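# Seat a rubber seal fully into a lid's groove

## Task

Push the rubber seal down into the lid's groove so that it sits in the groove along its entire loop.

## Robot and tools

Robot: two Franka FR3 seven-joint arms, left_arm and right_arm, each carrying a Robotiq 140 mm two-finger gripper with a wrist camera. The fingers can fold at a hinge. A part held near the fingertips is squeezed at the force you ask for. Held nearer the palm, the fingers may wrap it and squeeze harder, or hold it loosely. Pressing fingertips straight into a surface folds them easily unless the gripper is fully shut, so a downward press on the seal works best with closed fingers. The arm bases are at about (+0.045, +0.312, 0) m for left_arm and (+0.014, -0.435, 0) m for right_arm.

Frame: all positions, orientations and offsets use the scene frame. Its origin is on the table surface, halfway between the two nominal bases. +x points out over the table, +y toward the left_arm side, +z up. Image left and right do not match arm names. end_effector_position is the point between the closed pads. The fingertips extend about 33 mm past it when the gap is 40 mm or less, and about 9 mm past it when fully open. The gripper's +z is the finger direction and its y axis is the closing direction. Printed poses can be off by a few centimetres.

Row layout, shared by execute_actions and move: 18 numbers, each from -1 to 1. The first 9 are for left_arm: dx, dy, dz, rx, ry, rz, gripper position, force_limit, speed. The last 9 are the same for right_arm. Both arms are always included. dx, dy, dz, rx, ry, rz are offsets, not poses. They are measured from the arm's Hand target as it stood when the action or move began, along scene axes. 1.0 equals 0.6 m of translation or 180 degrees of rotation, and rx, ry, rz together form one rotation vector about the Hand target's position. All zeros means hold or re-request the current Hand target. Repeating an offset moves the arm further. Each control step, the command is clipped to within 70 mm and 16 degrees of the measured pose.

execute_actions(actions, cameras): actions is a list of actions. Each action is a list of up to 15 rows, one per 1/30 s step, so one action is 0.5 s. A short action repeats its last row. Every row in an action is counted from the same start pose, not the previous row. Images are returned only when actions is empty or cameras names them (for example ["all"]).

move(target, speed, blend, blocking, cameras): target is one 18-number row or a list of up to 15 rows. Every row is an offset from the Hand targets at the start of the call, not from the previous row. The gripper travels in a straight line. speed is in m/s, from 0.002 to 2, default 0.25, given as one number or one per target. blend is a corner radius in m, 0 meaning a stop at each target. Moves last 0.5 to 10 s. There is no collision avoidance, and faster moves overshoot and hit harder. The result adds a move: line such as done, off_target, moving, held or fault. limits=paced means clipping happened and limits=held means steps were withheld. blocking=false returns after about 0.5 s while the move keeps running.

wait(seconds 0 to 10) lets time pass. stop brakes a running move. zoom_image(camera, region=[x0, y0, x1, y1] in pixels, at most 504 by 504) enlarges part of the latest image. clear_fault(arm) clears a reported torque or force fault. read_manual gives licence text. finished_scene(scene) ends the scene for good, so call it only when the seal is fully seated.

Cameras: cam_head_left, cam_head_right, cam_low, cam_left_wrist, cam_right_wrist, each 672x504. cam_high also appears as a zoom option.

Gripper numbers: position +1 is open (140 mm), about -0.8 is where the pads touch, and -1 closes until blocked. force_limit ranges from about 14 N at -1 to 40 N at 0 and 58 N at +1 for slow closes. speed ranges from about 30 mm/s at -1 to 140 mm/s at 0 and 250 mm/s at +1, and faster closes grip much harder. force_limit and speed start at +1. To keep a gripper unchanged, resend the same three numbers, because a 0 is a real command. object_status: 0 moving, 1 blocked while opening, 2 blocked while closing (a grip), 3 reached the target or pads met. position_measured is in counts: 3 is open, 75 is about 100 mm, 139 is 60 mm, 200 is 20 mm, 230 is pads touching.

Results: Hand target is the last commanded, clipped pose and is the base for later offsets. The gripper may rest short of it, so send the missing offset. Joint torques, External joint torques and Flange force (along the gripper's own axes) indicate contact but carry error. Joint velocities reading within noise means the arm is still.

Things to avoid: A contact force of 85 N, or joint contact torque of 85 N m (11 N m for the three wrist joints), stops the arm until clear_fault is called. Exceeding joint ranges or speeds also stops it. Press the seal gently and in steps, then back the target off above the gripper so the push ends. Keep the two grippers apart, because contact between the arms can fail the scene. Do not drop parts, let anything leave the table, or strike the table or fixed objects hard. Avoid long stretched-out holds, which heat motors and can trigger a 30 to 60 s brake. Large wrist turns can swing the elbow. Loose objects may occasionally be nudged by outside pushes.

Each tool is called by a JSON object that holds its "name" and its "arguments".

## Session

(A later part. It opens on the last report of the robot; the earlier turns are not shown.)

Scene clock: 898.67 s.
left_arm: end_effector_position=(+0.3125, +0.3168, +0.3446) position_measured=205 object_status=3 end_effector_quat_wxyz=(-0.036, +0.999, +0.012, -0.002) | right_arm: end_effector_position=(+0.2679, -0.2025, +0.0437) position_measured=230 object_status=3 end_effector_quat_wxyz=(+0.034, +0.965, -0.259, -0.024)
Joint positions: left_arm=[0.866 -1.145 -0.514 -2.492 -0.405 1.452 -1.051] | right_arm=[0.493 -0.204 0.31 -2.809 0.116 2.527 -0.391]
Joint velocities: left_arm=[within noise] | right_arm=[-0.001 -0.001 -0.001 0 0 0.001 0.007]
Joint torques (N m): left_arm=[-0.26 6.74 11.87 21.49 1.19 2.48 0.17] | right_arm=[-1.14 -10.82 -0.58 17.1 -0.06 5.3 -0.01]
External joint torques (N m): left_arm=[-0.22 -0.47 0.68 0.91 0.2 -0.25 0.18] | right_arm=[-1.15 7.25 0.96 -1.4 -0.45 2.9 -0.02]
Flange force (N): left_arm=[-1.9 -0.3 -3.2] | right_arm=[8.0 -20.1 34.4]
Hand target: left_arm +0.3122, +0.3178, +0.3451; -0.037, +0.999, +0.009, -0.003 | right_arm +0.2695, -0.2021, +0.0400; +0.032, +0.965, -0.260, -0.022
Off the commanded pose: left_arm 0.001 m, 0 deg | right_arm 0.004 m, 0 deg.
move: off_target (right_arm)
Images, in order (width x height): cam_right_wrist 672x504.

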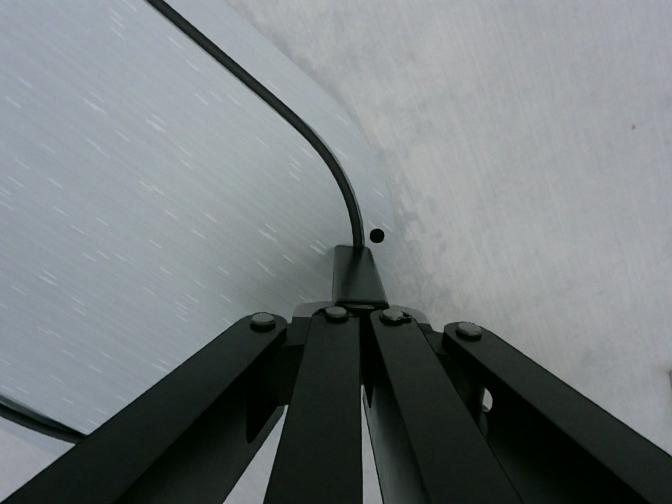

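{"name": "move", "arguments": {"target": [[0,0,0,0,0,0,-0.6,-1,-1, 0,0,0.05,0,0,0,-1,-1,-1],[0,0,0,0,0,0,-0.6,-1,-1, -0.11,0.03,0.265,0,0,0.265,-1,-1,-1]], "speed": [0.1,0.25], "cameras": ["cam_right_wrist"]}}

{"name": "zoom_image", "arguments": {"camera": "cam_right_wrist", "region": [90, 0, 450, 250]}}

Scene clock: 907.67 s.
left_arm: end_effector_position=(+0.3125, +0.3168, +0.3446) position_measured=205 object_status=3 end_effector_quat_wxyz=(-0.036, +0.999, +0.012, -0.002) | right_arm: end_effector_position=(+0.2033, -0.1834, +0.1984) position_measured=230 object_status=3 end_effector_quat_wxyz=(+0.037, +0.988, +0.148, -0.008)
Joint positions: left_arm=[0.866 -1.145 -0.514 -2.492 -0.405 1.452 -1.051] | right_arm=[0.885 -0.664 0.111 -2.731 0.029 2.005 -0.953]
Joint velocities: left_arm=[within noise] | right_arm=[0 0 0 0 0 0 -0.006]
Joint torques (N m): left_arm=[-0.26 6.7 11.83 21.47 1.21 2.48 0.16] | right_arm=[0.33 -8.79 -2.05 25.5 0.29 2.23 -0.26]
External joint torques (N m): left_arm=[-0.23 -0.52 0.67 0.92 0.21 -0.25 0.16] | right_arm=[0.32 0.03 0.05 1.29 -0.38 -0.25 -0.27]
Flange force (N): left_arm=[-2.0 -0.2 -3.2] | right_arm=[2.5 -1.2 -3.4]
Hand target: left_arm +0.3122, +0.3178, +0.3451; -0.037, +0.999, +0.009, -0.003 | right_arm +0.2035, -0.1841, +0.1990; +0.038, +0.988, +0.152, -0.007
Off the commanded pose: left_arm 0.001 m, 0 deg | right_arm 0.001 m, 0 deg.
move: done
Images, in order (width x height): cam_right_wrist 672x504.

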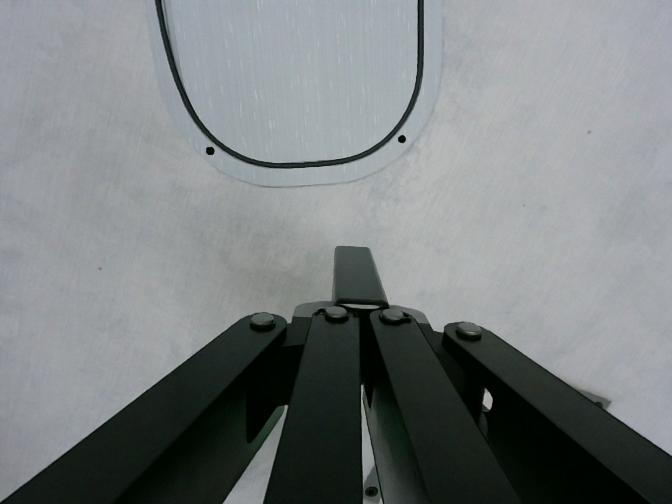

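Scaled by 1.400 from the camera's 672x504 image, which has a finer 960x720 frame.

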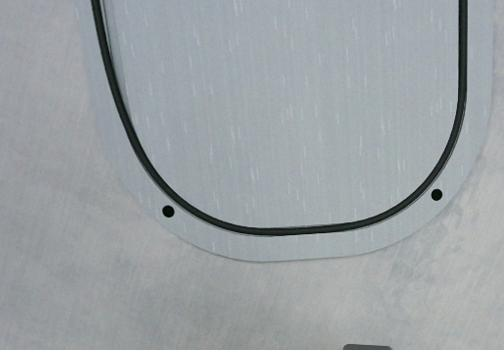

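{"name": "move", "arguments": {"target": [[0,0,0,0,0,0,-0.6,-1,-1, 0.0927,-0.01,-0.2417,0,0,0,-1,-1,-1],[0,0,0,0,0,0,-0.6,-1,-1, 0.0927,-0.01,-0.2642,0,0,0,-1,-1,-1],[0,0,0,0,0,0,-0.6,-1,-1, 0.0927,-0.01,-0.2417,0,0,0,-1,-1,-1],[0,0,0,0,0,0,-0.6,-1,-1, 0.0715,0.0275,-0.2417,0,0,0,-1,-1,-1],[0,0,0,0,0,0,-0.6,-1,-1, 0.0715,0.0275,-0.2642,0,0,0,-1,-1,-1],[0,0,0,0,0,0,-0.6,-1,-1, 0.0715,0.0275,-0.2417,0,0,0,-1,-1,-1],[0,0,0,0,0,0,-0.6,-1,-1, 0.0545,0.0683,-0.2417,0,0,0,-1,-1,-1],[0,0,0,0,0,0,-0.6,-1,-1, 0.0545,0.0683,-0.2642,0,0,0,-1,-1,-1]], "speed": [0.25,0.04,0.1,0.1,0.04,0.1,0.1,0.04], "blend": [0.003,0,0.003,0.003,0,0.003,0.003,0], "cameras": ["cam_right_wrist"]}}

Scene clock: 922.97 s.
left_arm: end_effector_position=(+0.3125, +0.3168, +0.3446) position_measured=205 object_status=3 end_effector_quat_wxyz=(-0.036, +0.999, +0.012, -0.002) | right_arm: end_effector_position=(+0.2348, -0.1445, +0.0433) position_measured=230 object_status=3 end_effector_quat_wxyz=(+0.041, +0.987, +0.154, -0.010)
Joint positions: left_arm=[0.866 -1.145 -0.514 -2.492 -0.405 1.452 -1.051] | right_arm=[0.84 -0.147 0.152 -2.76 -0.037 2.543 -0.901]
Joint velocities: left_arm=[within noise] | right_arm=[0 0 -0.001 0.001 0 0 0.006]
Joint torques (N m): left_arm=[-0.29 6.67 11.79 21.44 1.18 2.5 0.18] | right_arm=[-0.87 -14.52 0.24 18.73 0.04 5.36 0.07]
External joint torques (N m): left_arm=[-0.29 -0.52 0.6 0.85 0.18 -0.24 0.18] | right_arm=[-0.86 6.27 0.91 0.25 -0.4 2.89 0.07]
Flange force (N): left_arm=[-2.1 -0.1 -2.9] | right_arm=[15.4 -12.3 28.2]
Hand target: left_arm +0.3122, +0.3178, +0.3451; -0.037, +0.999, +0.009, -0.003 | right_arm +0.2362, -0.1431, +0.0405; +0.038, +0.988, +0.152, -0.007
Off the commanded pose: left_arm 0.001 m, 0 deg | right_arm 0.003 m, 0 deg.
move: done
Images, in order (width x height): cam_right_wrist 672x504.

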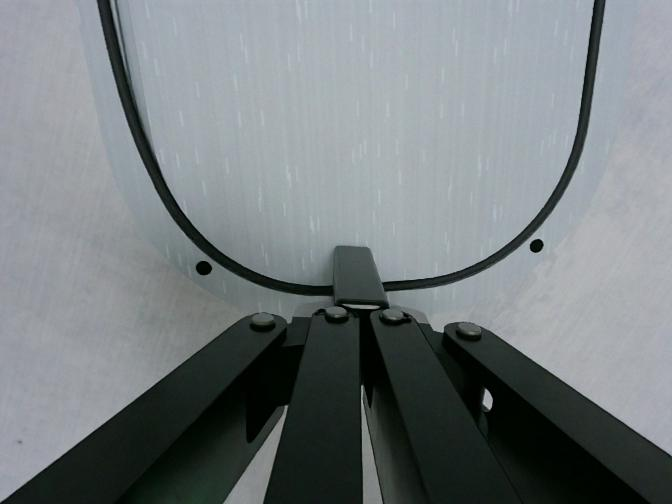

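{"name": "move", "arguments": {"target": [[0,0,0,0,0,0,-0.6,-1,-1, 0,0,0.0225,0,0,0,-1,-1,-1],[0,0,0,0,0,0,-0.6,-1,-1, -0.0082,0.0432,0.0225,0,0,0,-1,-1,-1],[0,0,0,0,0,0,-0.6,-1,-1, -0.0082,0.0432,0,0,0,0,-1,-1,-1],[0,0,0,0,0,0,-0.6,-1,-1, -0.0082,0.0432,0.0225,0,0,0,-1,-1,-1],[0,0,0,0,0,0,-0.6,-1,-1, -0.001,0.0802,0.0225,0,0,0,-1,-1,-1],[0,0,0,0,0,0,-0.6,-1,-1, -0.001,0.0802,0,0,0,0,-1,-1,-1],[0,0,0,0,0,0,-0.6,-1,-1, -0.001,0.0802,0.0225,0,0,0,-1,-1,-1],[0,0,0,0,0,0,-0.6,-1,-1, 0.0202,0.1162,0.0225,0,0,0,-1,-1,-1],[0,0,0,0,0,0,-0.6,-1,-1, 0.0202,0.1162,0,0,0,0,-1,-1,-1]], "speed": [0.1,0.1,0.04,0.1,0.1,0.04,0.1,0.1,0.04], "blend": [0.003,0.003,0,0.003,0.003,0,0.003,0.003,0], "cameras": ["cam_right_wrist"]}}

{"name": "zoom_image", "arguments": {"camera": "cam_right_wrist", "region": [200, 0, 600, 350]}}

Scene clock: 935.27 s.
left_arm: end_effector_position=(+0.3125, +0.3168, +0.3446) position_measured=205 object_status=3 end_effector_quat_wxyz=(-0.036, +0.999, +0.012, -0.002) | right_arm: end_effector_position=(+0.2465, -0.0745, +0.0425) position_measured=230 object_status=3 end_effector_quat_wxyz=(+0.040, +0.987, +0.153, -0.010)
Joint positions: left_arm=[0.866 -1.145 -0.514 -2.492 -0.405 1.452 -1.051] | right_arm=[0.86 0.024 0.196 -2.553 -0.071 2.503 -0.806]
Joint velocities: left_arm=[within noise] | right_arm=[0 0 -0.001 0.001 0 0 0.004]
Joint torques (N m): left_arm=[-0.29 6.69 11.84 21.46 1.19 2.49 0.17] | right_arm=[-1.18 -23.86 -0.22 20.16 -0.33 4.55 0.05]
External joint torques (N m): left_arm=[-0.28 -0.51 0.69 0.89 0.19 -0.25 0.18] | right_arm=[-1.16 3.08 -0.35 1.24 -0.78 2.12 0.05]
Flange force (N): left_arm=[-2.2 -0.2 -3.1] | right_arm=[9.8 -6.5 13.7]
Hand target: left_arm +0.3122, +0.3178, +0.3451; -0.037, +0.999, +0.009, -0.003 | right_arm +0.2483, -0.0734, +0.0405; +0.038, +0.988, +0.152, -0.007
Off the commanded pose: left_arm 0.001 m, 0 deg | right_arm 0.003 m, 0 deg.
move: done
Images, in order (width x height): cam_right_wrist 672x504.

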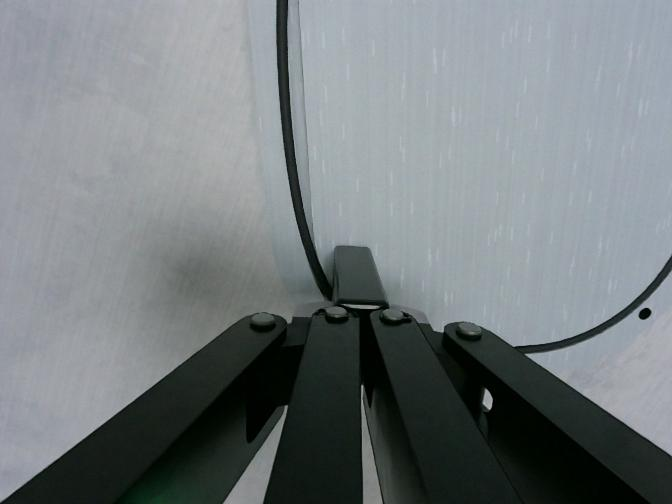

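Scaled by 1.260 from the camera's 672x504 image, which has a finer 960x720 frame.

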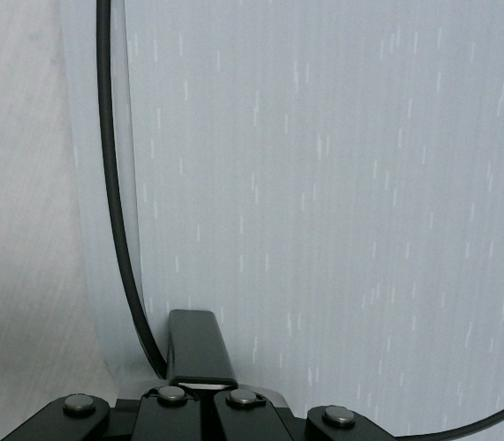

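{"name": "move", "arguments": {"target": [[0,0,0,0,0,0,-0.6,-1,-1, 0,0,0.0225,0,0,0,-1,-1,-1],[0,0,0,0,0,0,-0.6,-1,-1, -0.0128,0.03,0.02,0,0,0,-1,-1,-1],[0,0,0,0,0,0,-0.6,-1,-1, -0.0128,0.03,0.001,0,0,0,-1,-1,-1],[0,0,0,0,0,0,-0.6,-1,-1, -0.008,0.0142,0.0005,0,0,0,-1,-1,-1],[0,0,0,0,0,0,-0.6,-1,-1, -0.0097,0.0197,-0.002,0,0,0,-1,-1,-1],[0,0,0,0,0,0,-0.6,-1,-1, -0.0097,0.0197,0.02,0,0,0,-1,-1,-1],[0,0,0,0,0,0,-0.6,-1,-1, 0.0102,0.0458,0.02,0,0,0,-1,-1,-1],[0,0,0,0,0,0,-0.6,-1,-1, 0.0102,0.0458,0.001,0,0,0,-1,-1,-1],[0,0,0,0,0,0,-0.6,-1,-1, 0.0165,0.0252,0.0,0,0,0,-1,-1,-1],[0,0,0,0,0,0,-0.6,-1,-1, 0.0143,0.0323,-0.003,0,0,0,-1,-1,-1]], "speed": [0.1,0.1,0.05,0.04,0.04,0.1,0.1,0.05,0.04,0.04], "cameras": ["cam_right_wrist"]}}

{"name": "zoom_image", "arguments": {"camera": "cam_right_wrist", "region": [200, 0, 500, 350]}}

Scene clock: 956.23 s.
left_arm: end_effector_position=(+0.3125, +0.3168, +0.3446) position_measured=205 object_status=3 end_effector_quat_wxyz=(-0.036, +0.999, +0.012, -0.002) | right_arm: end_effector_position=(+0.2566, -0.0517, +0.0426) position_measured=230 object_status=3 end_effector_quat_wxyz=(+0.036, +0.988, +0.153, -0.006)
Joint positions: left_arm=[0.866 -1.145 -0.514 -2.492 -0.405 1.452 -1.051] | right_arm=[0.866 0.079 0.196 -2.484 -0.089 2.497 -0.785]
Joint torques (N m): left_arm=[-0.27 6.65 11.83 21.48 1.2 2.49 0.16] | right_arm=[-1.28 -24.12 -0.41 18.97 -0.04 3.21 0.03]
External joint torques (N m): left_arm=[-0.25 -0.57 0.68 0.96 0.2 -0.24 0.16] | right_arm=[-1.29 4.95 -0.93 -0.23 -0.5 0.74 0.02]
Flange force (N): left_arm=[-2.2 -0.1 -3.2] | right_arm=[10.2 -6.5 14.1]
Hand target: left_arm +0.3122, +0.3178, +0.3451; -0.037, +0.999, +0.009, -0.003 | right_arm +0.2569, -0.0540, +0.0387; +0.038, +0.988, +0.152, -0.007
Off the commanded pose: left_arm 0.001 m, 0 deg | right_arm 0.005 m, 0 deg.
move: off_target (right_arm)
Images, in order (width x height): cam_right_wrist 672x504.

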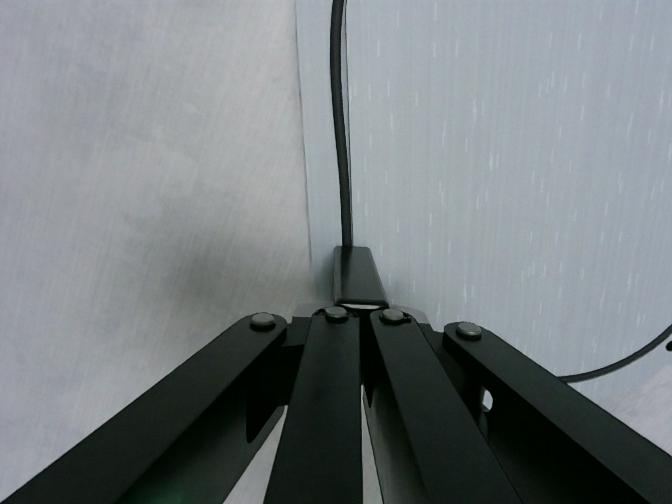

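Scaled by 1.440 from the camera's 672x504 image, which has a finer 960x720 frame.

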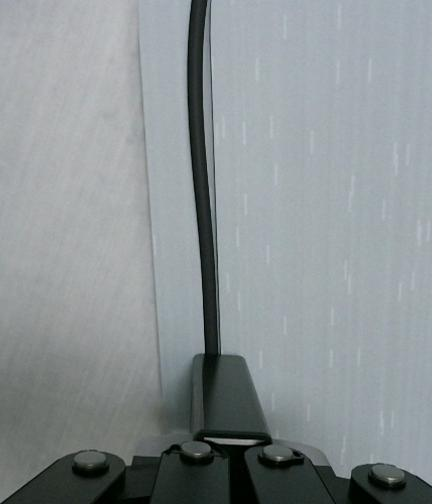

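{"name": "move", "arguments": {"target": [[0,0,0,0,0,0,-0.6,-1,-1, 0,0.003,0.022,0,0,0,-1,-1,-1],[0,0,0,0,0,0,-0.6,-1,-1, 0.0242,0.0255,0.02,0,0,0,-1,-1,-1],[0,0,0,0,0,0,-0.6,-1,-1, 0.0242,0.0255,0.0035,0,0,0,-1,-1,-1],[0,0,0,0,0,0,-0.6,-1,-1, 0.0297,0.008,0.003,0,0,0,-1,-1,-1],[0,0,0,0,0,0,-0.6,-1,-1, 0.0272,0.016,-0.001,0,0,0,-1,-1,-1],[0,0,0,0,0,0,-0.6,-1,-1, 0.0272,0.016,0.02,0,0,0,-1,-1,-1],[0,0,0,0,0,0,-0.6,-1,-1, 0.0528,0.0343,0.02,0,0,0,-1,-1,-1],[0,0,0,0,0,0,-0.6,-1,-1, 0.0528,0.0343,0.0035,0,0,0,-1,-1,-1],[0,0,0,0,0,0,-0.6,-1,-1, 0.0583,0.0168,0.003,0,0,0,-1,-1,-1],[0,0,0,0,0,0,-0.6,-1,-1, 0.0558,0.0248,-0.001,0,0,0,-1,-1,-1]], "speed": [0.1,0.1,0.05,0.04,0.04,0.1,0.1,0.05,0.04,0.04], "cameras": ["cam_right_wrist"]}}

{"name": "zoom_image", "arguments": {"camera": "cam_right_wrist", "region": [200, 0, 500, 350]}}

Scene clock: 975.17 s.
left_arm: end_effector_position=(+0.3125, +0.3168, +0.3446) position_measured=205 object_status=3 end_effector_quat_wxyz=(-0.036, +0.999, +0.012, -0.002) | right_arm: end_effector_position=(+0.2895, -0.0373, +0.0422) position_measured=230 object_status=3 end_effector_quat_wxyz=(+0.037, +0.988, +0.153, -0.007)
Joint positions: left_arm=[0.866 -1.145 -0.514 -2.492 -0.405 1.452 -1.051] | right_arm=[0.849 0.153 0.172 -2.381 -0.106 2.466 -0.815]
Joint velocities: left_arm=[within noise] | right_arm=[-0.001 0.001 0.001 0.002 0.002 -0.003 -0.002]
Joint torques (N m): left_arm=[-0.29 6.71 11.83 21.47 1.2 2.49 0.17] | right_arm=[-0.98 -27.33 0.27 20.52 -0.23 3.47 0.1]
External joint torques (N m): left_arm=[-0.26 -0.52 0.72 0.92 0.21 -0.24 0.18] | right_arm=[-0.92 4.74 -0.59 0.91 -0.71 1 0.1]
Flange force (N): left_arm=[-2.2 -0.3 -3.2] | right_arm=[11.9 -8.5 12.8]
Hand target: left_arm +0.3122, +0.3178, +0.3451; -0.037, +0.999, +0.009, -0.003 | right_arm +0.2904, -0.0391, +0.0381; +0.038, +0.988, +0.152, -0.007
Off the commanded pose: left_arm 0.001 m, 0 deg | right_arm 0.005 m, 0 deg.
move: off_target (right_arm)
Images, in order (width x height): cam_right_wrist 672x504.

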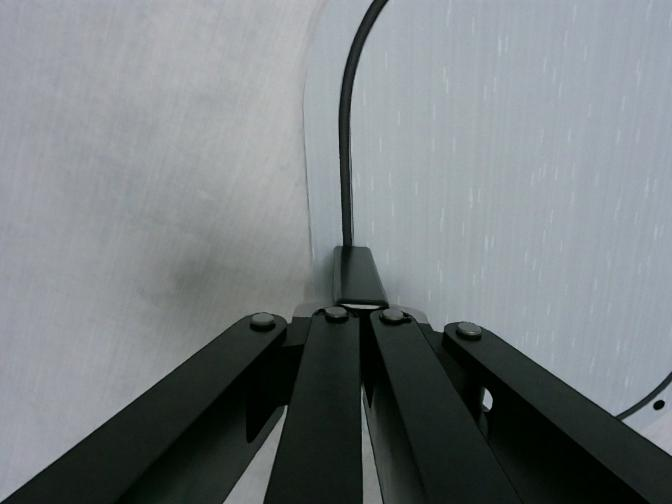

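Scaled by 1.440 from the camera's 672x504 image, which has a finer 960x720 frame.

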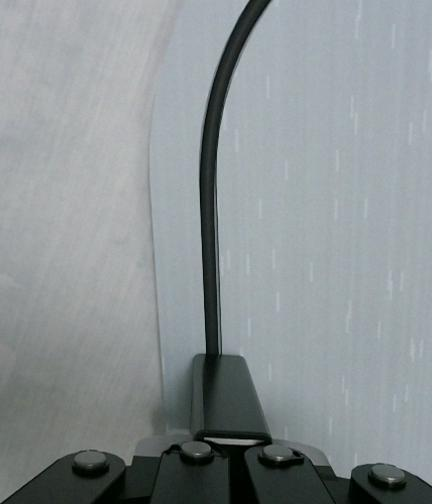

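{"name": "move", "arguments": {"target": [[0,0,0,0,0,0,-0.6,-1,-1, 0,0.003,0.022,0,0,0,-1,-1,-1],[0,0,0,0,0,0,-0.6,-1,-1, 0.0242,0.0255,0.02,0,0,0,-1,-1,-1],[0,0,0,0,0,0,-0.6,-1,-1, 0.0242,0.0255,0.004,0,0,0,-1,-1,-1],[0,0,0,0,0,0,-0.6,-1,-1, 0.0292,0.009,0.0035,0,0,0,-1,-1,-1],[0,0,0,0,0,0,-0.6,-1,-1, 0.0272,0.016,-0.0005,0,0,0,-1,-1,-1],[0,0,0,0,0,0,-0.6,-1,-1, 0.0272,0.016,0.02,0,0,0,-1,-1,-1],[0,0,0,0,0,0,-0.6,-1,-1, 0.0528,0.0353,0.02,0,0,0,-1,-1,-1],[0,0,0,0,0,0,-0.6,-1,-1, 0.0528,0.0353,0.004,0,0,0,-1,-1,-1],[0,0,0,0,0,0,-0.6,-1,-1, 0.0583,0.0188,0.0035,0,0,0,-1,-1,-1],[0,0,0,0,0,0,-0.6,-1,-1, 0.0558,0.0258,-0.0005,0,0,0,-1,-1,-1]], "speed": [0.1,0.1,0.05,0.04,0.04,0.1,0.1,0.05,0.04,0.04], "cameras": ["cam_right_wrist"]}}

{"name": "zoom_image", "arguments": {"camera": "cam_right_wrist", "region": [200, 0, 500, 350]}}

Scene clock: 990.20 s.
left_arm: end_effector_position=(+0.3125, +0.3168, +0.3446) position_measured=205 object_status=3 end_effector_quat_wxyz=(-0.036, +0.999, +0.012, -0.002) | right_arm: end_effector_position=(+0.3228, -0.0216, +0.0418) position_measured=230 object_status=3 end_effector_quat_wxyz=(+0.036, +0.988, +0.152, -0.007)
Joint positions: left_arm=[0.866 -1.145 -0.514 -2.492 -0.405 1.452 -1.051] | right_arm=[0.834 0.23 0.153 -2.269 -0.117 2.432 -0.843]
Joint torques (N m): left_arm=[-0.27 6.65 11.86 21.48 1.19 2.49 0.18] | right_arm=[-0.89 -31.36 0.61 20.83 -0.15 3.33 -0.01]
External joint torques (N m): left_arm=[-0.32 -0.66 0.65 1.03 0.18 -0.23 0.19] | right_arm=[-0.7 3.89 -0.51 0.68 -0.65 0.85 -0.02]
Flange force (N): left_arm=[-2.3 0.1 -3.3] | right_arm=[9.6 -6.3 9.7]
Hand target: left_arm +0.3122, +0.3178, +0.3451; -0.037, +0.999, +0.009, -0.003 | right_arm +0.3239, -0.0236, +0.0378; +0.038, +0.988, +0.152, -0.007
Off the commanded pose: left_arm 0.001 m, 0 deg | right_arm 0.005 m, 0 deg.
move: off_target (right_arm)
Images, in order (width x height): cam_right_wrist 672x504.

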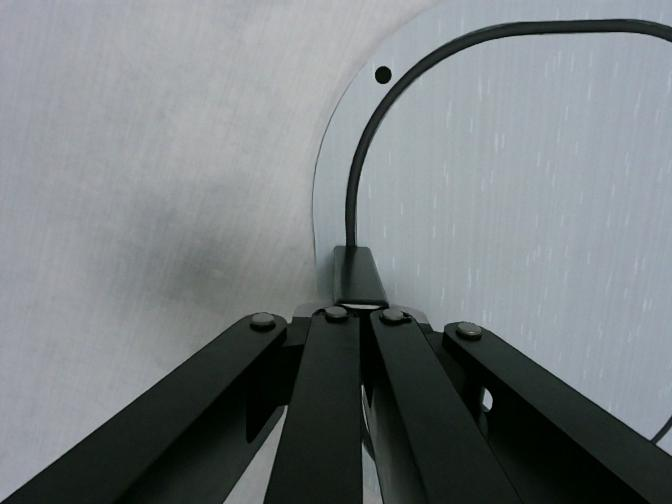

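Scaled by 1.440 from the camera's 672x504 image, which has a finer 960x720 frame.

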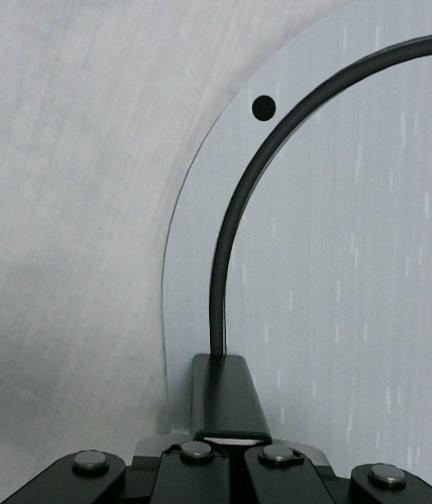

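{"name": "move", "arguments": {"target": [[0,0,0,0,0,0,-0.6,-1,-1, 0,0.003,0.018,0,0,0,-1,-1,-1],[0,0,0,0,0,0,-0.6,-1,-1, 0.0268,0.0122,0.018,0,0,0,-1,-1,-1],[0,0,0,0,0,0,-0.6,-1,-1, 0.0268,0.0122,-0.0005,0,0,0,-1,-1,-1],[0,0,0,0,0,0,-0.6,-1,-1, 0.0268,0.0122,0.018,0,0,0,-1,-1,-1],[0,0,0,0,0,0,-0.6,-1,-1, 0.0548,0.0122,0.018,0,0,0,-1,-1,-1],[0,0,0,0,0,0,-0.6,-1,-1, 0.0548,0.0122,-0.0005,0,0,0,-1,-1,-1],[0,0,0,0,0,0,-0.6,-1,-1, 0.0548,0.0122,0.018,0,0,0,-1,-1,-1],[0,0,0,0,0,0,-0.6,-1,-1, 0.081,0.0063,0.018,0,0,0,-1,-1,-1],[0,0,0,0,0,0,-0.6,-1,-1, 0.081,0.0063,-0.0005,0,0,0,-1,-1,-1],[0,0,0,0,0,0,-0.6,-1,-1, 0.081,0.0063,0.018,0,0,0,-1,-1,-1],[0,0,0,0,0,0,-0.6,-1,-1, 0.1033,-0.0095,0.018,0,0,0,-1,-1,-1],[0,0,0,0,0,0,-0.6,-1,-1, 0.1033,-0.0095,-0.0005,0,0,0,-1,-1,-1]], "speed": [0.1,0.1,0.05,0.1,0.1,0.05,0.1,0.1,0.05,0.1,0.1,0.05]}}

{"name": "move", "arguments": {"target": [[0,0,0,0,0,0,-0.6,-1,-1, 0,0,0.05,0,0,0,-1,-1,-1],[0,0,0,0,0,0,-0.6,-1,-1, -0.29,-0.14,0.3,0,0,0,-1,-1,-1]], "speed": [0.1,0.25], "cameras": ["cam_right_wrist","cam_low","cam_head_right"]}}

{"name": "zoom_image", "arguments": {"camera": "cam_right_wrist", "region": [180, 0, 480, 250]}}

{"name": "zoom_image", "arguments": {"camera": "cam_low", "region": [180, 190, 330, 280]}}

Scene clock: 1011.00 s.
left_arm: end_effector_position=(+0.3125, +0.3168, +0.3446) position_measured=205 object_status=3 end_effector_quat_wxyz=(-0.036, +0.999, +0.012, -0.002) | right_arm: end_effector_position=(+0.3852, -0.0291, +0.0411) position_measured=230 object_status=3 end_effector_quat_wxyz=(+0.039, +0.988, +0.149, -0.008)
Joint positions: left_arm=[0.866 -1.145 -0.514 -2.492 -0.405 1.452 -1.051] | right_arm=[0.766 0.313 0.126 -2.143 -0.128 2.387 -0.929]
Joint torques (N m): left_arm=[-0.28 6.68 11.84 21.47 1.2 2.49 0.17] | right_arm=[-0.46 -35.05 1.87 20.68 0.04 3.65 -0.25]
External joint torques (N m): left_arm=[-0.28 -0.56 0.64 0.96 0.2 -0.24 0.18] | right_arm=[-0.37 3.58 0.4 -0.09 -0.49 1.16 -0.26]
Flange force (N): left_arm=[-2.1 -0.1 -3.2] | right_arm=[6.3 -3.6 9.0]
Hand target: left_arm +0.3122, +0.3178, +0.3451; -0.037, +0.999, +0.009, -0.003 | right_arm +0.3858, -0.0293, +0.0375; +0.038, +0.988, +0.152, -0.007
Off the commanded pose: left_arm 0.001 m, 0 deg | right_arm 0.004 m, 0 deg.
move: off_target (right_arm)

Scene clock: 1013.80 s.
left_arm: end_effector_position=(+0.3125, +0.3168, +0.3446) position_measured=205 object_status=3 end_effector_quat_wxyz=(-0.036, +0.999, +0.012, -0.002) | right_arm: end_effector_position=(+0.2137, -0.1126, +0.2177) position_measured=230 object_status=3 end_effector_quat_wxyz=(+0.038, +0.987, +0.154, -0.006)
Joint positions: left_arm=[0.866 -1.145 -0.514 -2.492 -0.405 1.452 -1.051] | right_arm=[0.863 -0.462 0.206 -2.524 0.055 2.005 -0.901]
Joint velocities: left_arm=[within noise] | right_arm=[-0.001 0 -0.001 0.001 0 -0.004 0.003]
Joint torques (N m): left_arm=[-0.26 6.7 11.85 21.49 1.18 2.47 0.17] | right_arm=[-0.1 -15.97 -2.25 24.72 0.99 2.23 0.07]
External joint torques (N m): left_arm=[-0.32 -0.54 0.59 0.97 0.17 -0.26 0.17] | right_arm=[-0.16 -0.72 0.52 0.46 0.32 -0.26 0.06]
Flange force (N): left_arm=[-2.0 0.1 -3.2] | right_arm=[-1.7 0.1 -2.1]
Hand target: left_arm +0.3122, +0.3178, +0.3451; -0.037, +0.999, +0.009, -0.003 | right_arm +0.2118, -0.1133, +0.2175; +0.038, +0.988, +0.152, -0.007
Off the commanded pose: left_arm 0.001 m, 0 deg | right_arm 0.002 m, 0 deg.
move: done
Images, in order (width x height): cam_head_right 672x504, cam_low 672x504, cam_right_wrist 672x504.

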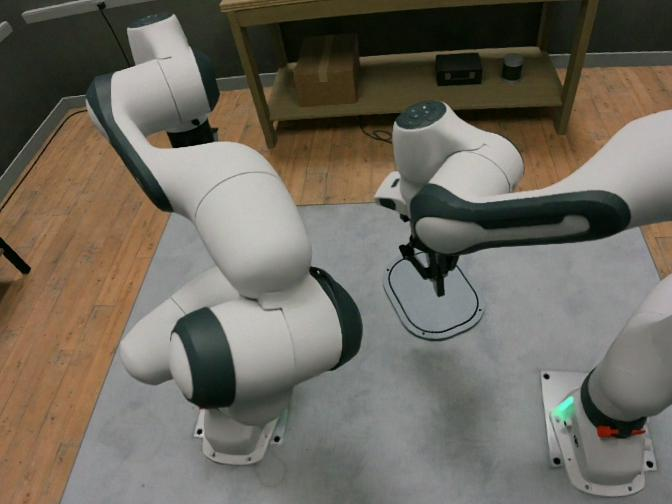

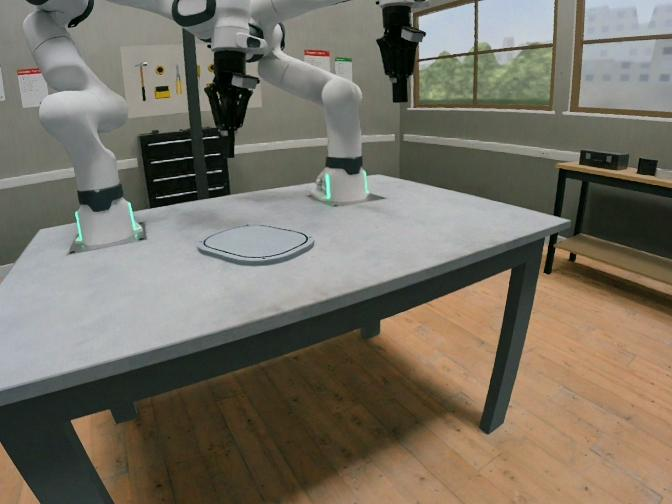

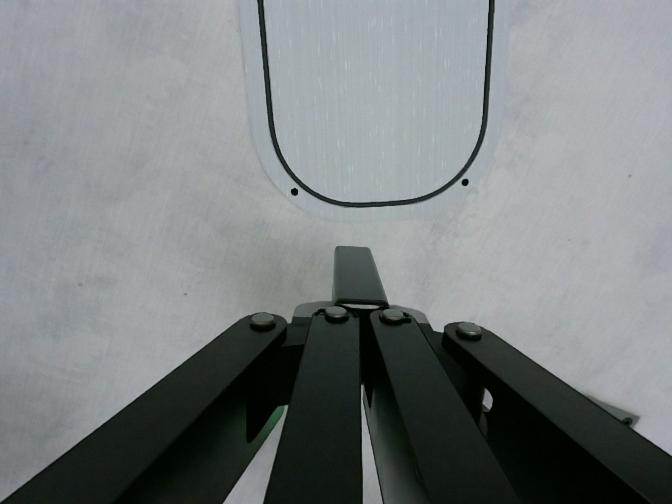

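Scaled by 1.680 from the camera's 672x504 image, which has a finer 960x720 frame.

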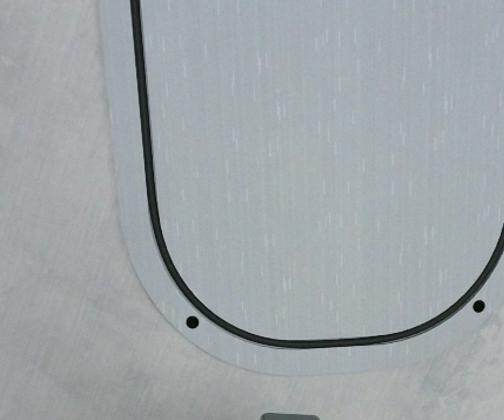

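Scaled by 3.360 from the camera's 672x504 image, which has a finer 960x720 frame.

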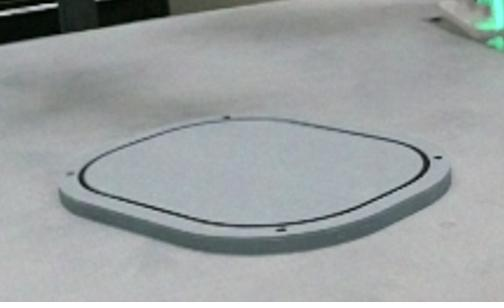

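{"name": "move", "arguments": {"target": [[0,0,0,0,0,0,-0.6,-1,-1, 0.207,-0.1595,-0.2758,0,0,0,-1,-1,-1],[0,0,0,0,0,0,-0.6,-1,-1, 0.207,-0.1595,-0.2967,0,0,0,-1,-1,-1],[0,0,0,0,0,0,-0.6,-1,-1, 0.207,-0.1595,-0.2758,0,0,0,-1,-1,-1],[0,0,0,0,0,0,-0.6,-1,-1, 0.177,-0.1678,-0.2758,0,0,0,-1,-1,-1],[0,0,0,0,0,0,-0.6,-1,-1, 0.177,-0.1678,-0.2967,0,0,0,-1,-1,-1],[0,0,0,0,0,0,-0.6,-1,-1, 0.177,-0.1678,-0.2758,0,0,0,-1,-1,-1],[0,0,0,0,0,0,-0.6,-1,-1, 0.147,-0.172,-0.2758,0,0,0,-1,-1,-1],[0,0,0,0,0,0,-0.6,-1,-1, 0.147,-0.172,-0.2967,0,0,0,-1,-1,-1],[0,0,0,0,0,0,-0.6,-1,-1, 0.147,-0.172,-0.2758,0,0,0,-1,-1,-1],[0,0,0,0,0,0,-0.6,-1,-1, 0.1165,-0.1662,-0.2758,0,0,0,-1,-1,-1],[0,0,0,0,0,0,-0.6,-1,-1, 0.1165,-0.1662,-0.2967,0,0,0,-1,-1,-1]], "speed": [0.25,0.05,0.15,0.15,0.05,0.15,0.15,0.05,0.15,0.15,0.05], "blend": [0.003,0,0.003,0.003,0,0.003,0.003,0,0.003,0.003,0], "cameras": ["cam_right_wrist"]}}

{"name": "zoom_image", "arguments": {"camera": "cam_right_wrist", "region": [200, 0, 500, 300]}}

Scene clock: 1038.47 s.
left_arm: end_effector_position=(+0.3125, +0.3168, +0.3446) position_measured=205 object_status=3 end_effector_quat_wxyz=(-0.036, +0.999, +0.012, -0.002) | right_arm: end_effector_position=(+0.2822, -0.2138, +0.0436) position_measured=230 object_status=3 end_effector_quat_wxyz=(+0.040, +0.987, +0.154, -0.008)
Joint positions: left_arm=[0.866 -1.145 -0.514 -2.492 -0.405 1.452 -1.051] | right_arm=[0.721 -0.205 0.044 -2.828 -0.09 2.565 -1.081]
Joint velocities: left_arm=[within noise] | right_arm=[0 -0.001 0.001 -0.002 -0.001 0.001 0.007]
Joint torques (N m): left_arm=[-0.25 6.68 11.79 21.48 1.19 2.48 0.16] | right_arm=[-0.04 -12 0.95 17.33 0.6 4.99 0.13]
External joint torques (N m): left_arm=[-0.25 -0.45 0.59 0.9 0.19 -0.25 0.16] | right_arm=[-0.01 6.96 1.39 -1.06 0.15 2.49 0.13]
Flange force (N): left_arm=[-1.8 -0.1 -3.1] | right_arm=[15.2 -10.9 30.9]
Hand target: left_arm +0.3122, +0.3178, +0.3451; -0.037, +0.999, +0.009, -0.003 | right_arm +0.2817, -0.2130, +0.0394; +0.038, +0.988, +0.152, -0.007
Off the commanded pose: left_arm 0.001 m, 0 deg | right_arm 0.004 m, 0 deg.
move: off_target (right_arm)
Images, in order (width x height): cam_right_wrist 672x504.

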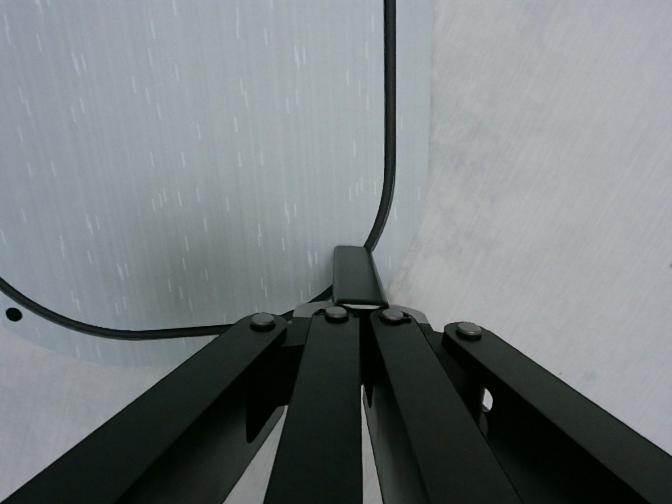

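Scaled by 1.680 from the camera's 672x504 image, which has a finer 960x720 frame.

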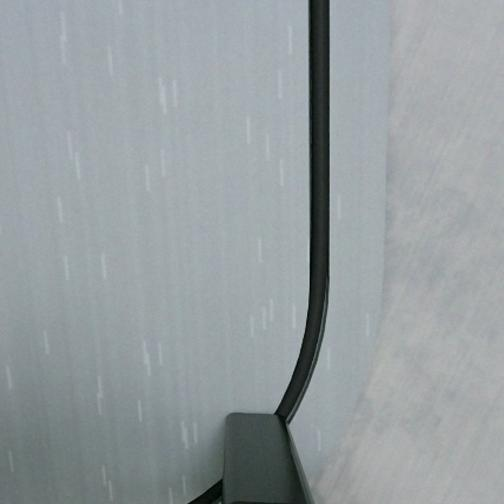

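{"name": "move", "arguments": {"target": [[0,0,0,0,0,0,-0.6,-1,-1, 0,0,0.021,0,0,0,-1,-1,-1],[0,0,0,0,0,0,-0.6,-1,-1, 0.2445,0.0733,0.021,0,0,0,-1,-1,-1],[0,0,0,0,0,0,-0.6,-1,-1, 0.2445,0.0733,-0.0023,0,0,0,-1,-1,-1],[0,0,0,0,0,0,-0.6,-1,-1, 0.2445,0.0733,0.021,0,0,0,-1,-1,-1],[0,0,0,0,0,0,-0.6,-1,-1, 0.2637,0.0917,0.021,0,0,0,-1,-1,-1],[0,0,0,0,0,0,-0.6,-1,-1, 0.2637,0.0917,-0.0023,0,0,0,-1,-1,-1],[0,0,0,0,0,0,-0.6,-1,-1, 0.2637,0.0917,0.021,0,0,0,-1,-1,-1],[0,0,0,0,0,0,-0.6,-1,-1, 0.2805,0.1083,0.021,0,0,0,-1,-1,-1],[0,0,0,0,0,0,-0.6,-1,-1, 0.2805,0.1083,-0.0023,0,0,0,-1,-1,-1],[0,0,0,0,0,0,-0.6,-1,-1, 0.2805,0.1083,0.021,0,0,0,-1,-1,-1],[0,0,0,0,0,0,-0.6,-1,-1, 0.2905,0.1267,0.021,0,0,0,-1,-1,-1],[0,0,0,0,0,0,-0.6,-1,-1, 0.2905,0.1267,-0.0023,0,0,0,-1,-1,-1]], "speed": [0.15,0.25,0.05,0.15,0.15,0.05,0.15,0.15,0.05,0.15,0.15,0.05], "blend": [0.003,0.003,0,0.003,0.003,0,0.003,0.003,0,0.003,0.003,0], "cameras": ["cam_right_wrist"]}}

{"name": "zoom_image", "arguments": {"camera": "cam_right_wrist", "region": [50, 100, 450, 350]}}

Scene clock: 1054.50 s.
left_arm: end_effector_position=(+0.3125, +0.3168, +0.3446) position_measured=205 object_status=3 end_effector_quat_wxyz=(-0.036, +0.999, +0.012, -0.002) | right_arm: end_effector_position=(+0.4573, -0.1382, +0.0418) position_measured=230 object_status=3 end_effector_quat_wxyz=(+0.039, +0.987, +0.153, -0.007)
Joint positions: left_arm=[0.866 -1.145 -0.514 -2.492 -0.405 1.452 -1.051] | right_arm=[0.661 0.26 -0.004 -2.224 -0.096 2.434 -1.188]
Joint velocities: left_arm=[within noise] | right_arm=[0.001 0 -0.002 0 0.001 0.002 0.005]
Joint torques (N m): left_arm=[-0.29 6.68 11.87 21.47 1.2 2.47 0.17] | right_arm=[1.1 -33.96 1.85 20.29 0.88 3.33 0.12]
External joint torques (N m): left_arm=[-0.32 -0.56 0.64 0.96 0.19 -0.26 0.18] | right_arm=[1 3.06 1.53 -0.17 0.35 0.8 0.11]
Flange force (N): left_arm=[-2.2 0.0 -3.2] | right_arm=[4.9 -4.4 7.4]
Hand target: left_arm +0.3122, +0.3178, +0.3451; -0.037, +0.999, +0.009, -0.003 | right_arm +0.4560, -0.1370, +0.0381; +0.038, +0.988, +0.152, -0.007
Off the commanded pose: left_arm 0.001 m, 0 deg | right_arm 0.004 m, 0 deg.
move: off_target (right_arm)
Images, in order (width x height): cam_right_wrist 672x504.

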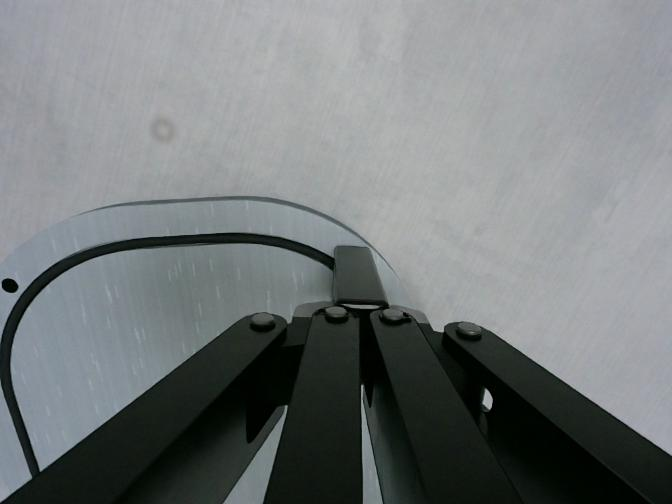

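Scaled by 1.260 from the camera's 672x504 image, which has a finer 960x720 frame.

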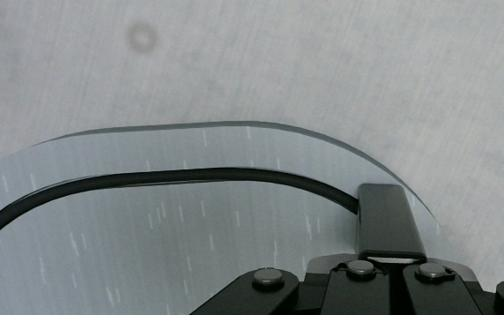

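{"name": "move", "arguments": {"target": [[0,0,0,0,0,0,-0.6,-1,-1, 0,0,0.021,0,0,0,-1,-1,-1],[0,0,0,0,0,0,-0.6,-1,-1, 0.0083,0.025,0.021,0,0,0,-1,-1,-1],[0,0,0,0,0,0,-0.6,-1,-1, 0.0083,0.025,0,0,0,0,-1,-1,-1],[0,0,0,0,0,0,-0.6,-1,-1, 0.0083,0.025,0.021,0,0,0,-1,-1,-1],[0,0,0,0,0,0,-0.6,-1,-1, -0.0055,0.0525,0.021,0,0,0,-1,-1,-1],[0,0,0,0,0,0,-0.6,-1,-1, -0.0055,0.0525,0,0,0,0,-1,-1,-1],[0,0,0,0,0,0,-0.6,-1,-1, -0.0055,0.0525,0.021,0,0,0,-1,-1,-1],[0,0,0,0,0,0,-0.6,-1,-1, -0.0083,0.08,0.021,0,0,0,-1,-1,-1],[0,0,0,0,0,0,-0.6,-1,-1, -0.0083,0.08,0,0,0,0,-1,-1,-1],[0,0,0,0,0,0,-0.6,-1,-1, -0.0083,0.08,0.021,0,0,0,-1,-1,-1],[0,0,0,0,0,0,-0.6,-1,-1, -0.0167,0.1083,0.021,0,0,0,-1,-1,-1],[0,0,0,0,0,0,-0.6,-1,-1, -0.0167,0.1083,0,0,0,0,-1,-1,-1]], "speed": [0.15,0.15,0.05,0.15,0.15,0.05,0.15,0.15,0.05,0.15,0.15,0.05], "blend": [0.003,0.003,0,0.003,0.003,0,0.003,0.003,0,0.003,0.003,0]}}

{"name": "move", "arguments": {"target": [[0,0,0,0,0,0,-0.6,-1,-1, 0,0,0.021,0,0,0,-1,-1,-1],[0,0,0,0,0,0,-0.6,-1,-1, -0.0067,0.025,0.021,0,0,0,-1,-1,-1],[0,0,0,0,0,0,-0.6,-1,-1, -0.0067,0.025,0,0,0,0,-1,-1,-1],[0,0,0,0,0,0,-0.6,-1,-1, -0.0067,0.025,0.021,0,0,0,-1,-1,-1],[0,0,0,0,0,0,-0.6,-1,-1, -0.02,0.05,0.021,0,0,0,-1,-1,-1],[0,0,0,0,0,0,-0.6,-1,-1, -0.02,0.05,0,0,0,0,-1,-1,-1],[0,0,0,0,0,0,-0.6,-1,-1, -0.02,0.05,0.021,0,0,0,-1,-1,-1],[0,0,0,0,0,0,-0.6,-1,-1, -0.0383,0.075,0.021,0,0,0,-1,-1,-1],[0,0,0,0,0,0,-0.6,-1,-1, -0.0383,0.075,0,0,0,0,-1,-1,-1],[0,0,0,0,0,0,-0.6,-1,-1, -0.0383,0.075,0.021,0,0,0,-1,-1,-1],[0,0,0,0,0,0,-0.6,-1,-1, -0.0633,0.0933,0.021,0,0,0,-1,-1,-1],[0,0,0,0,0,0,-0.6,-1,-1, -0.0633,0.0933,0,0,0,0,-1,-1,-1]], "speed": [0.15,0.15,0.05,0.15,0.15,0.05,0.15,0.15,0.05,0.15,0.15,0.05], "blend": [0.003,0.003,0,0.003,0.003,0,0.003,0.003,0,0.003,0.003,0]}}

{"name": "move", "arguments": {"target": [[0,0,0,0,0,0,-0.6,-1,-1, 0,0,0.03,0,0,0,-1,-1,-1],[0,0,0,0,0,0,-0.6,-1,-1, -0.13,-0.10,0.2,0,0,0,-1,-1,-1]], "speed": [0.1,0.25], "cameras": ["cam_right_wrist","cam_low"]}}

{"name": "zoom_image", "arguments": {"camera": "cam_right_wrist", "region": [200, 0, 550, 270]}}

{"name": "zoom_image", "arguments": {"camera": "cam_low", "region": [190, 215, 320, 270]}}

Scene clock: 1083.73 s.
left_arm: end_effector_position=(+0.3125, +0.3168, +0.3446) position_measured=205 object_status=3 end_effector_quat_wxyz=(-0.036, +0.999, +0.012, -0.002) | right_arm: end_effector_position=(+0.4463, -0.0718, +0.0415) position_measured=230 object_status=3 end_effector_quat_wxyz=(+0.039, +0.987, +0.155, -0.007)
Joint positions: left_arm=[0.866 -1.145 -0.514 -2.492 -0.405 1.452 -1.051] | right_arm=[0.74 0.339 0.024 -2.099 -0.095 2.383 -1.09]
Joint velocities: left_arm=[within noise] | right_arm=[0.001 0 0 0 0 0 0.005]
Joint torques (N m): left_arm=[-0.27 6.69 11.8 21.49 1.19 2.48 0.21] | right_arm=[-0.18 -37.9 0.8 21.11 0.43 3.19 0.06]
External joint torques (N m): left_arm=[-0.27 -0.52 0.58 0.89 0.19 -0.26 0.21] | right_arm=[-0.22 2.28 0.18 0.03 -0.12 0.67 0.06]
Flange force (N): left_arm=[-2.0 -0.1 -3.0] | right_arm=[4.5 -2.2 5.4]
Hand target: left_arm +0.3122, +0.3178, +0.3451; -0.037, +0.999, +0.009, -0.003 | right_arm +0.4460, -0.0720, +0.0381; +0.038, +0.988, +0.152, -0.007
Off the commanded pose: left_arm 0.001 m, 0 deg | right_arm 0.003 m, 0 deg.
move: done

Scene clock: 1087.27 s.
left_arm: end_effector_position=(+0.3125, +0.3168, +0.3446) position_measured=205 object_status=3 end_effector_quat_wxyz=(-0.036, +0.999, +0.012, -0.002) | right_arm: end_effector_position=(+0.4081, -0.0154, +0.0413) position_measured=230 object_status=3 end_effector_quat_wxyz=(+0.038, +0.987, +0.155, -0.007)
Joint positions: left_arm=[0.866 -1.145 -0.514 -2.492 -0.405 1.452 -1.051] | right_arm=[0.833 0.371 0.046 -2.048 -0.095 2.356 -0.977]
Joint velocities: left_arm=[within noise] | right_arm=[0 -0.001 0 0.002 0.001 0 0.006]
Joint torques (N m): left_arm=[-0.27 6.69 11.83 21.46 1.19 2.48 0.17] | right_arm=[-0.12 -39.78 0.94 21.19 0.4 3.18 0.16]
External joint torques (N m): left_arm=[-0.22 -0.45 0.71 0.94 0.19 -0.23 0.18] | right_arm=[-0.1 1.45 0.06 -0.07 -0.15 0.68 0.16]
Flange force (N): left_arm=[-1.9 -0.4 -3.3] | right_arm=[2.0 -1.5 4.0]
Hand target: left_arm +0.3122, +0.3178, +0.3451; -0.037, +0.999, +0.009, -0.003 | right_arm +0.4080, -0.0161, +0.0381; +0.038, +0.988, +0.152, -0.007
Off the commanded pose: left_arm 0.001 m, 0 deg | right_arm 0.003 m, 0 deg.
move: done

Scene clock: 1089.43 s.
left_arm: end_effector_position=(+0.3125, +0.3168, +0.3446) position_measured=205 object_status=3 end_effector_quat_wxyz=(-0.036, +0.999, +0.012, -0.002) | right_arm: end_effector_position=(+0.3322, -0.0758, +0.1581) position_measured=230 object_status=3 end_effector_quat_wxyz=(+0.038, +0.987, +0.154, -0.005)
Joint positions: left_arm=[0.866 -1.145 -0.514 -2.492 -0.405 1.452 -1.051] | right_arm=[0.845 -0.075 0.069 -2.315 -0.055 2.18 -0.975]
Joint velocities: left_arm=[within noise] | right_arm=[0 0.001 0 0 0 -0.004 0]
Joint torques (N m): left_arm=[-0.28 6.67 11.84 21.45 1.19 2.47 0.15] | right_arm=[-0.1 -29.54 0.63 23.69 0.95 2.26 0.06]
External joint torques (N m): left_arm=[-0.32 -0.58 0.61 0.97 0.18 -0.26 0.16] | right_arm=[-0.16 -1.35 0.8 0.62 0.34 -0.23 0.05]
Flange force (N): left_arm=[-2.1 0.1 -3.2] | right_arm=[-2.0 0.4 -3.2]
Hand target: left_arm +0.3122, +0.3178, +0.3451; -0.037, +0.999, +0.009, -0.003 | right_arm +0.3300, -0.0761, +0.1581; +0.038, +0.988, +0.152, -0.007
Off the commanded pose: left_arm 0.001 m, 0 deg | right_arm 0.002 m, 0 deg.
move: done
Images, in order (width x height): cam_low 672x504, cam_right_wrist 672x504.

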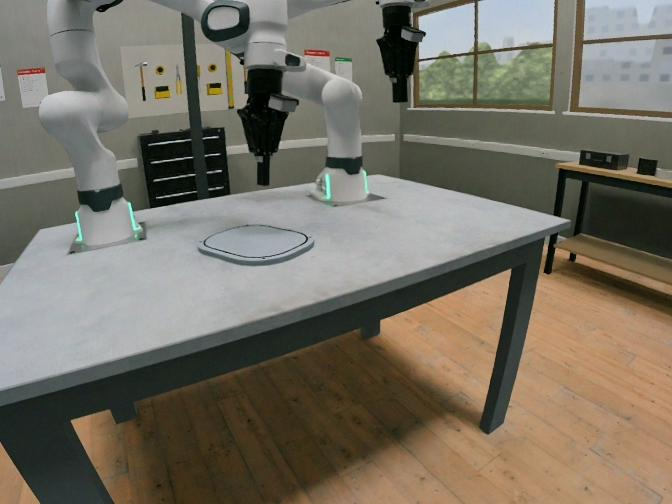

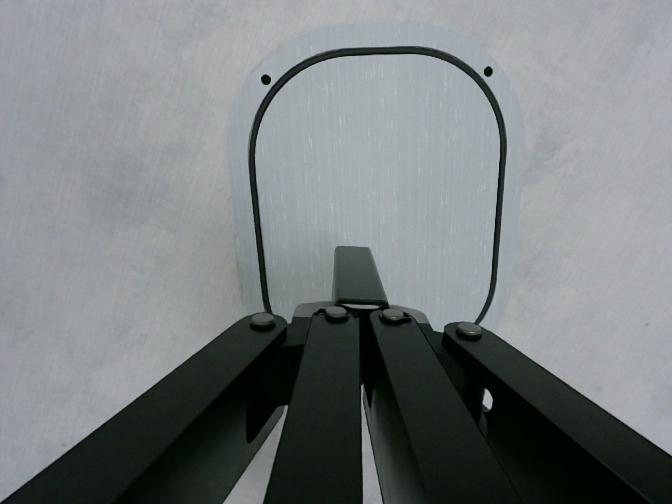

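Scaled by 1.440 from the camera's 672x504 image, which has a finer 960x720 frame.

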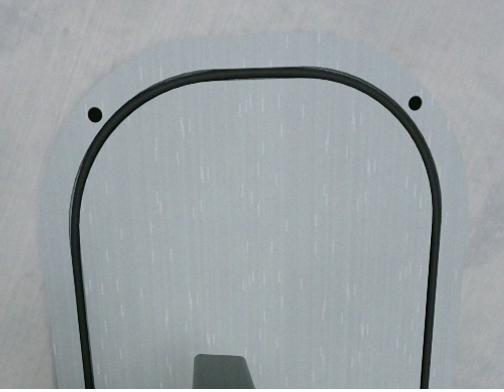

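Scaled by 3.877 from the camera's 672x504 image, which has a finer 960x720 frame.

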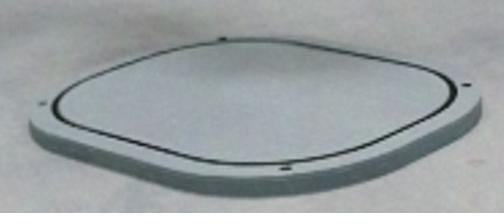

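Looks fully seated.

{"name": "finished_scene", "arguments": {"scene": 1}}

The scene is finished: the task was done.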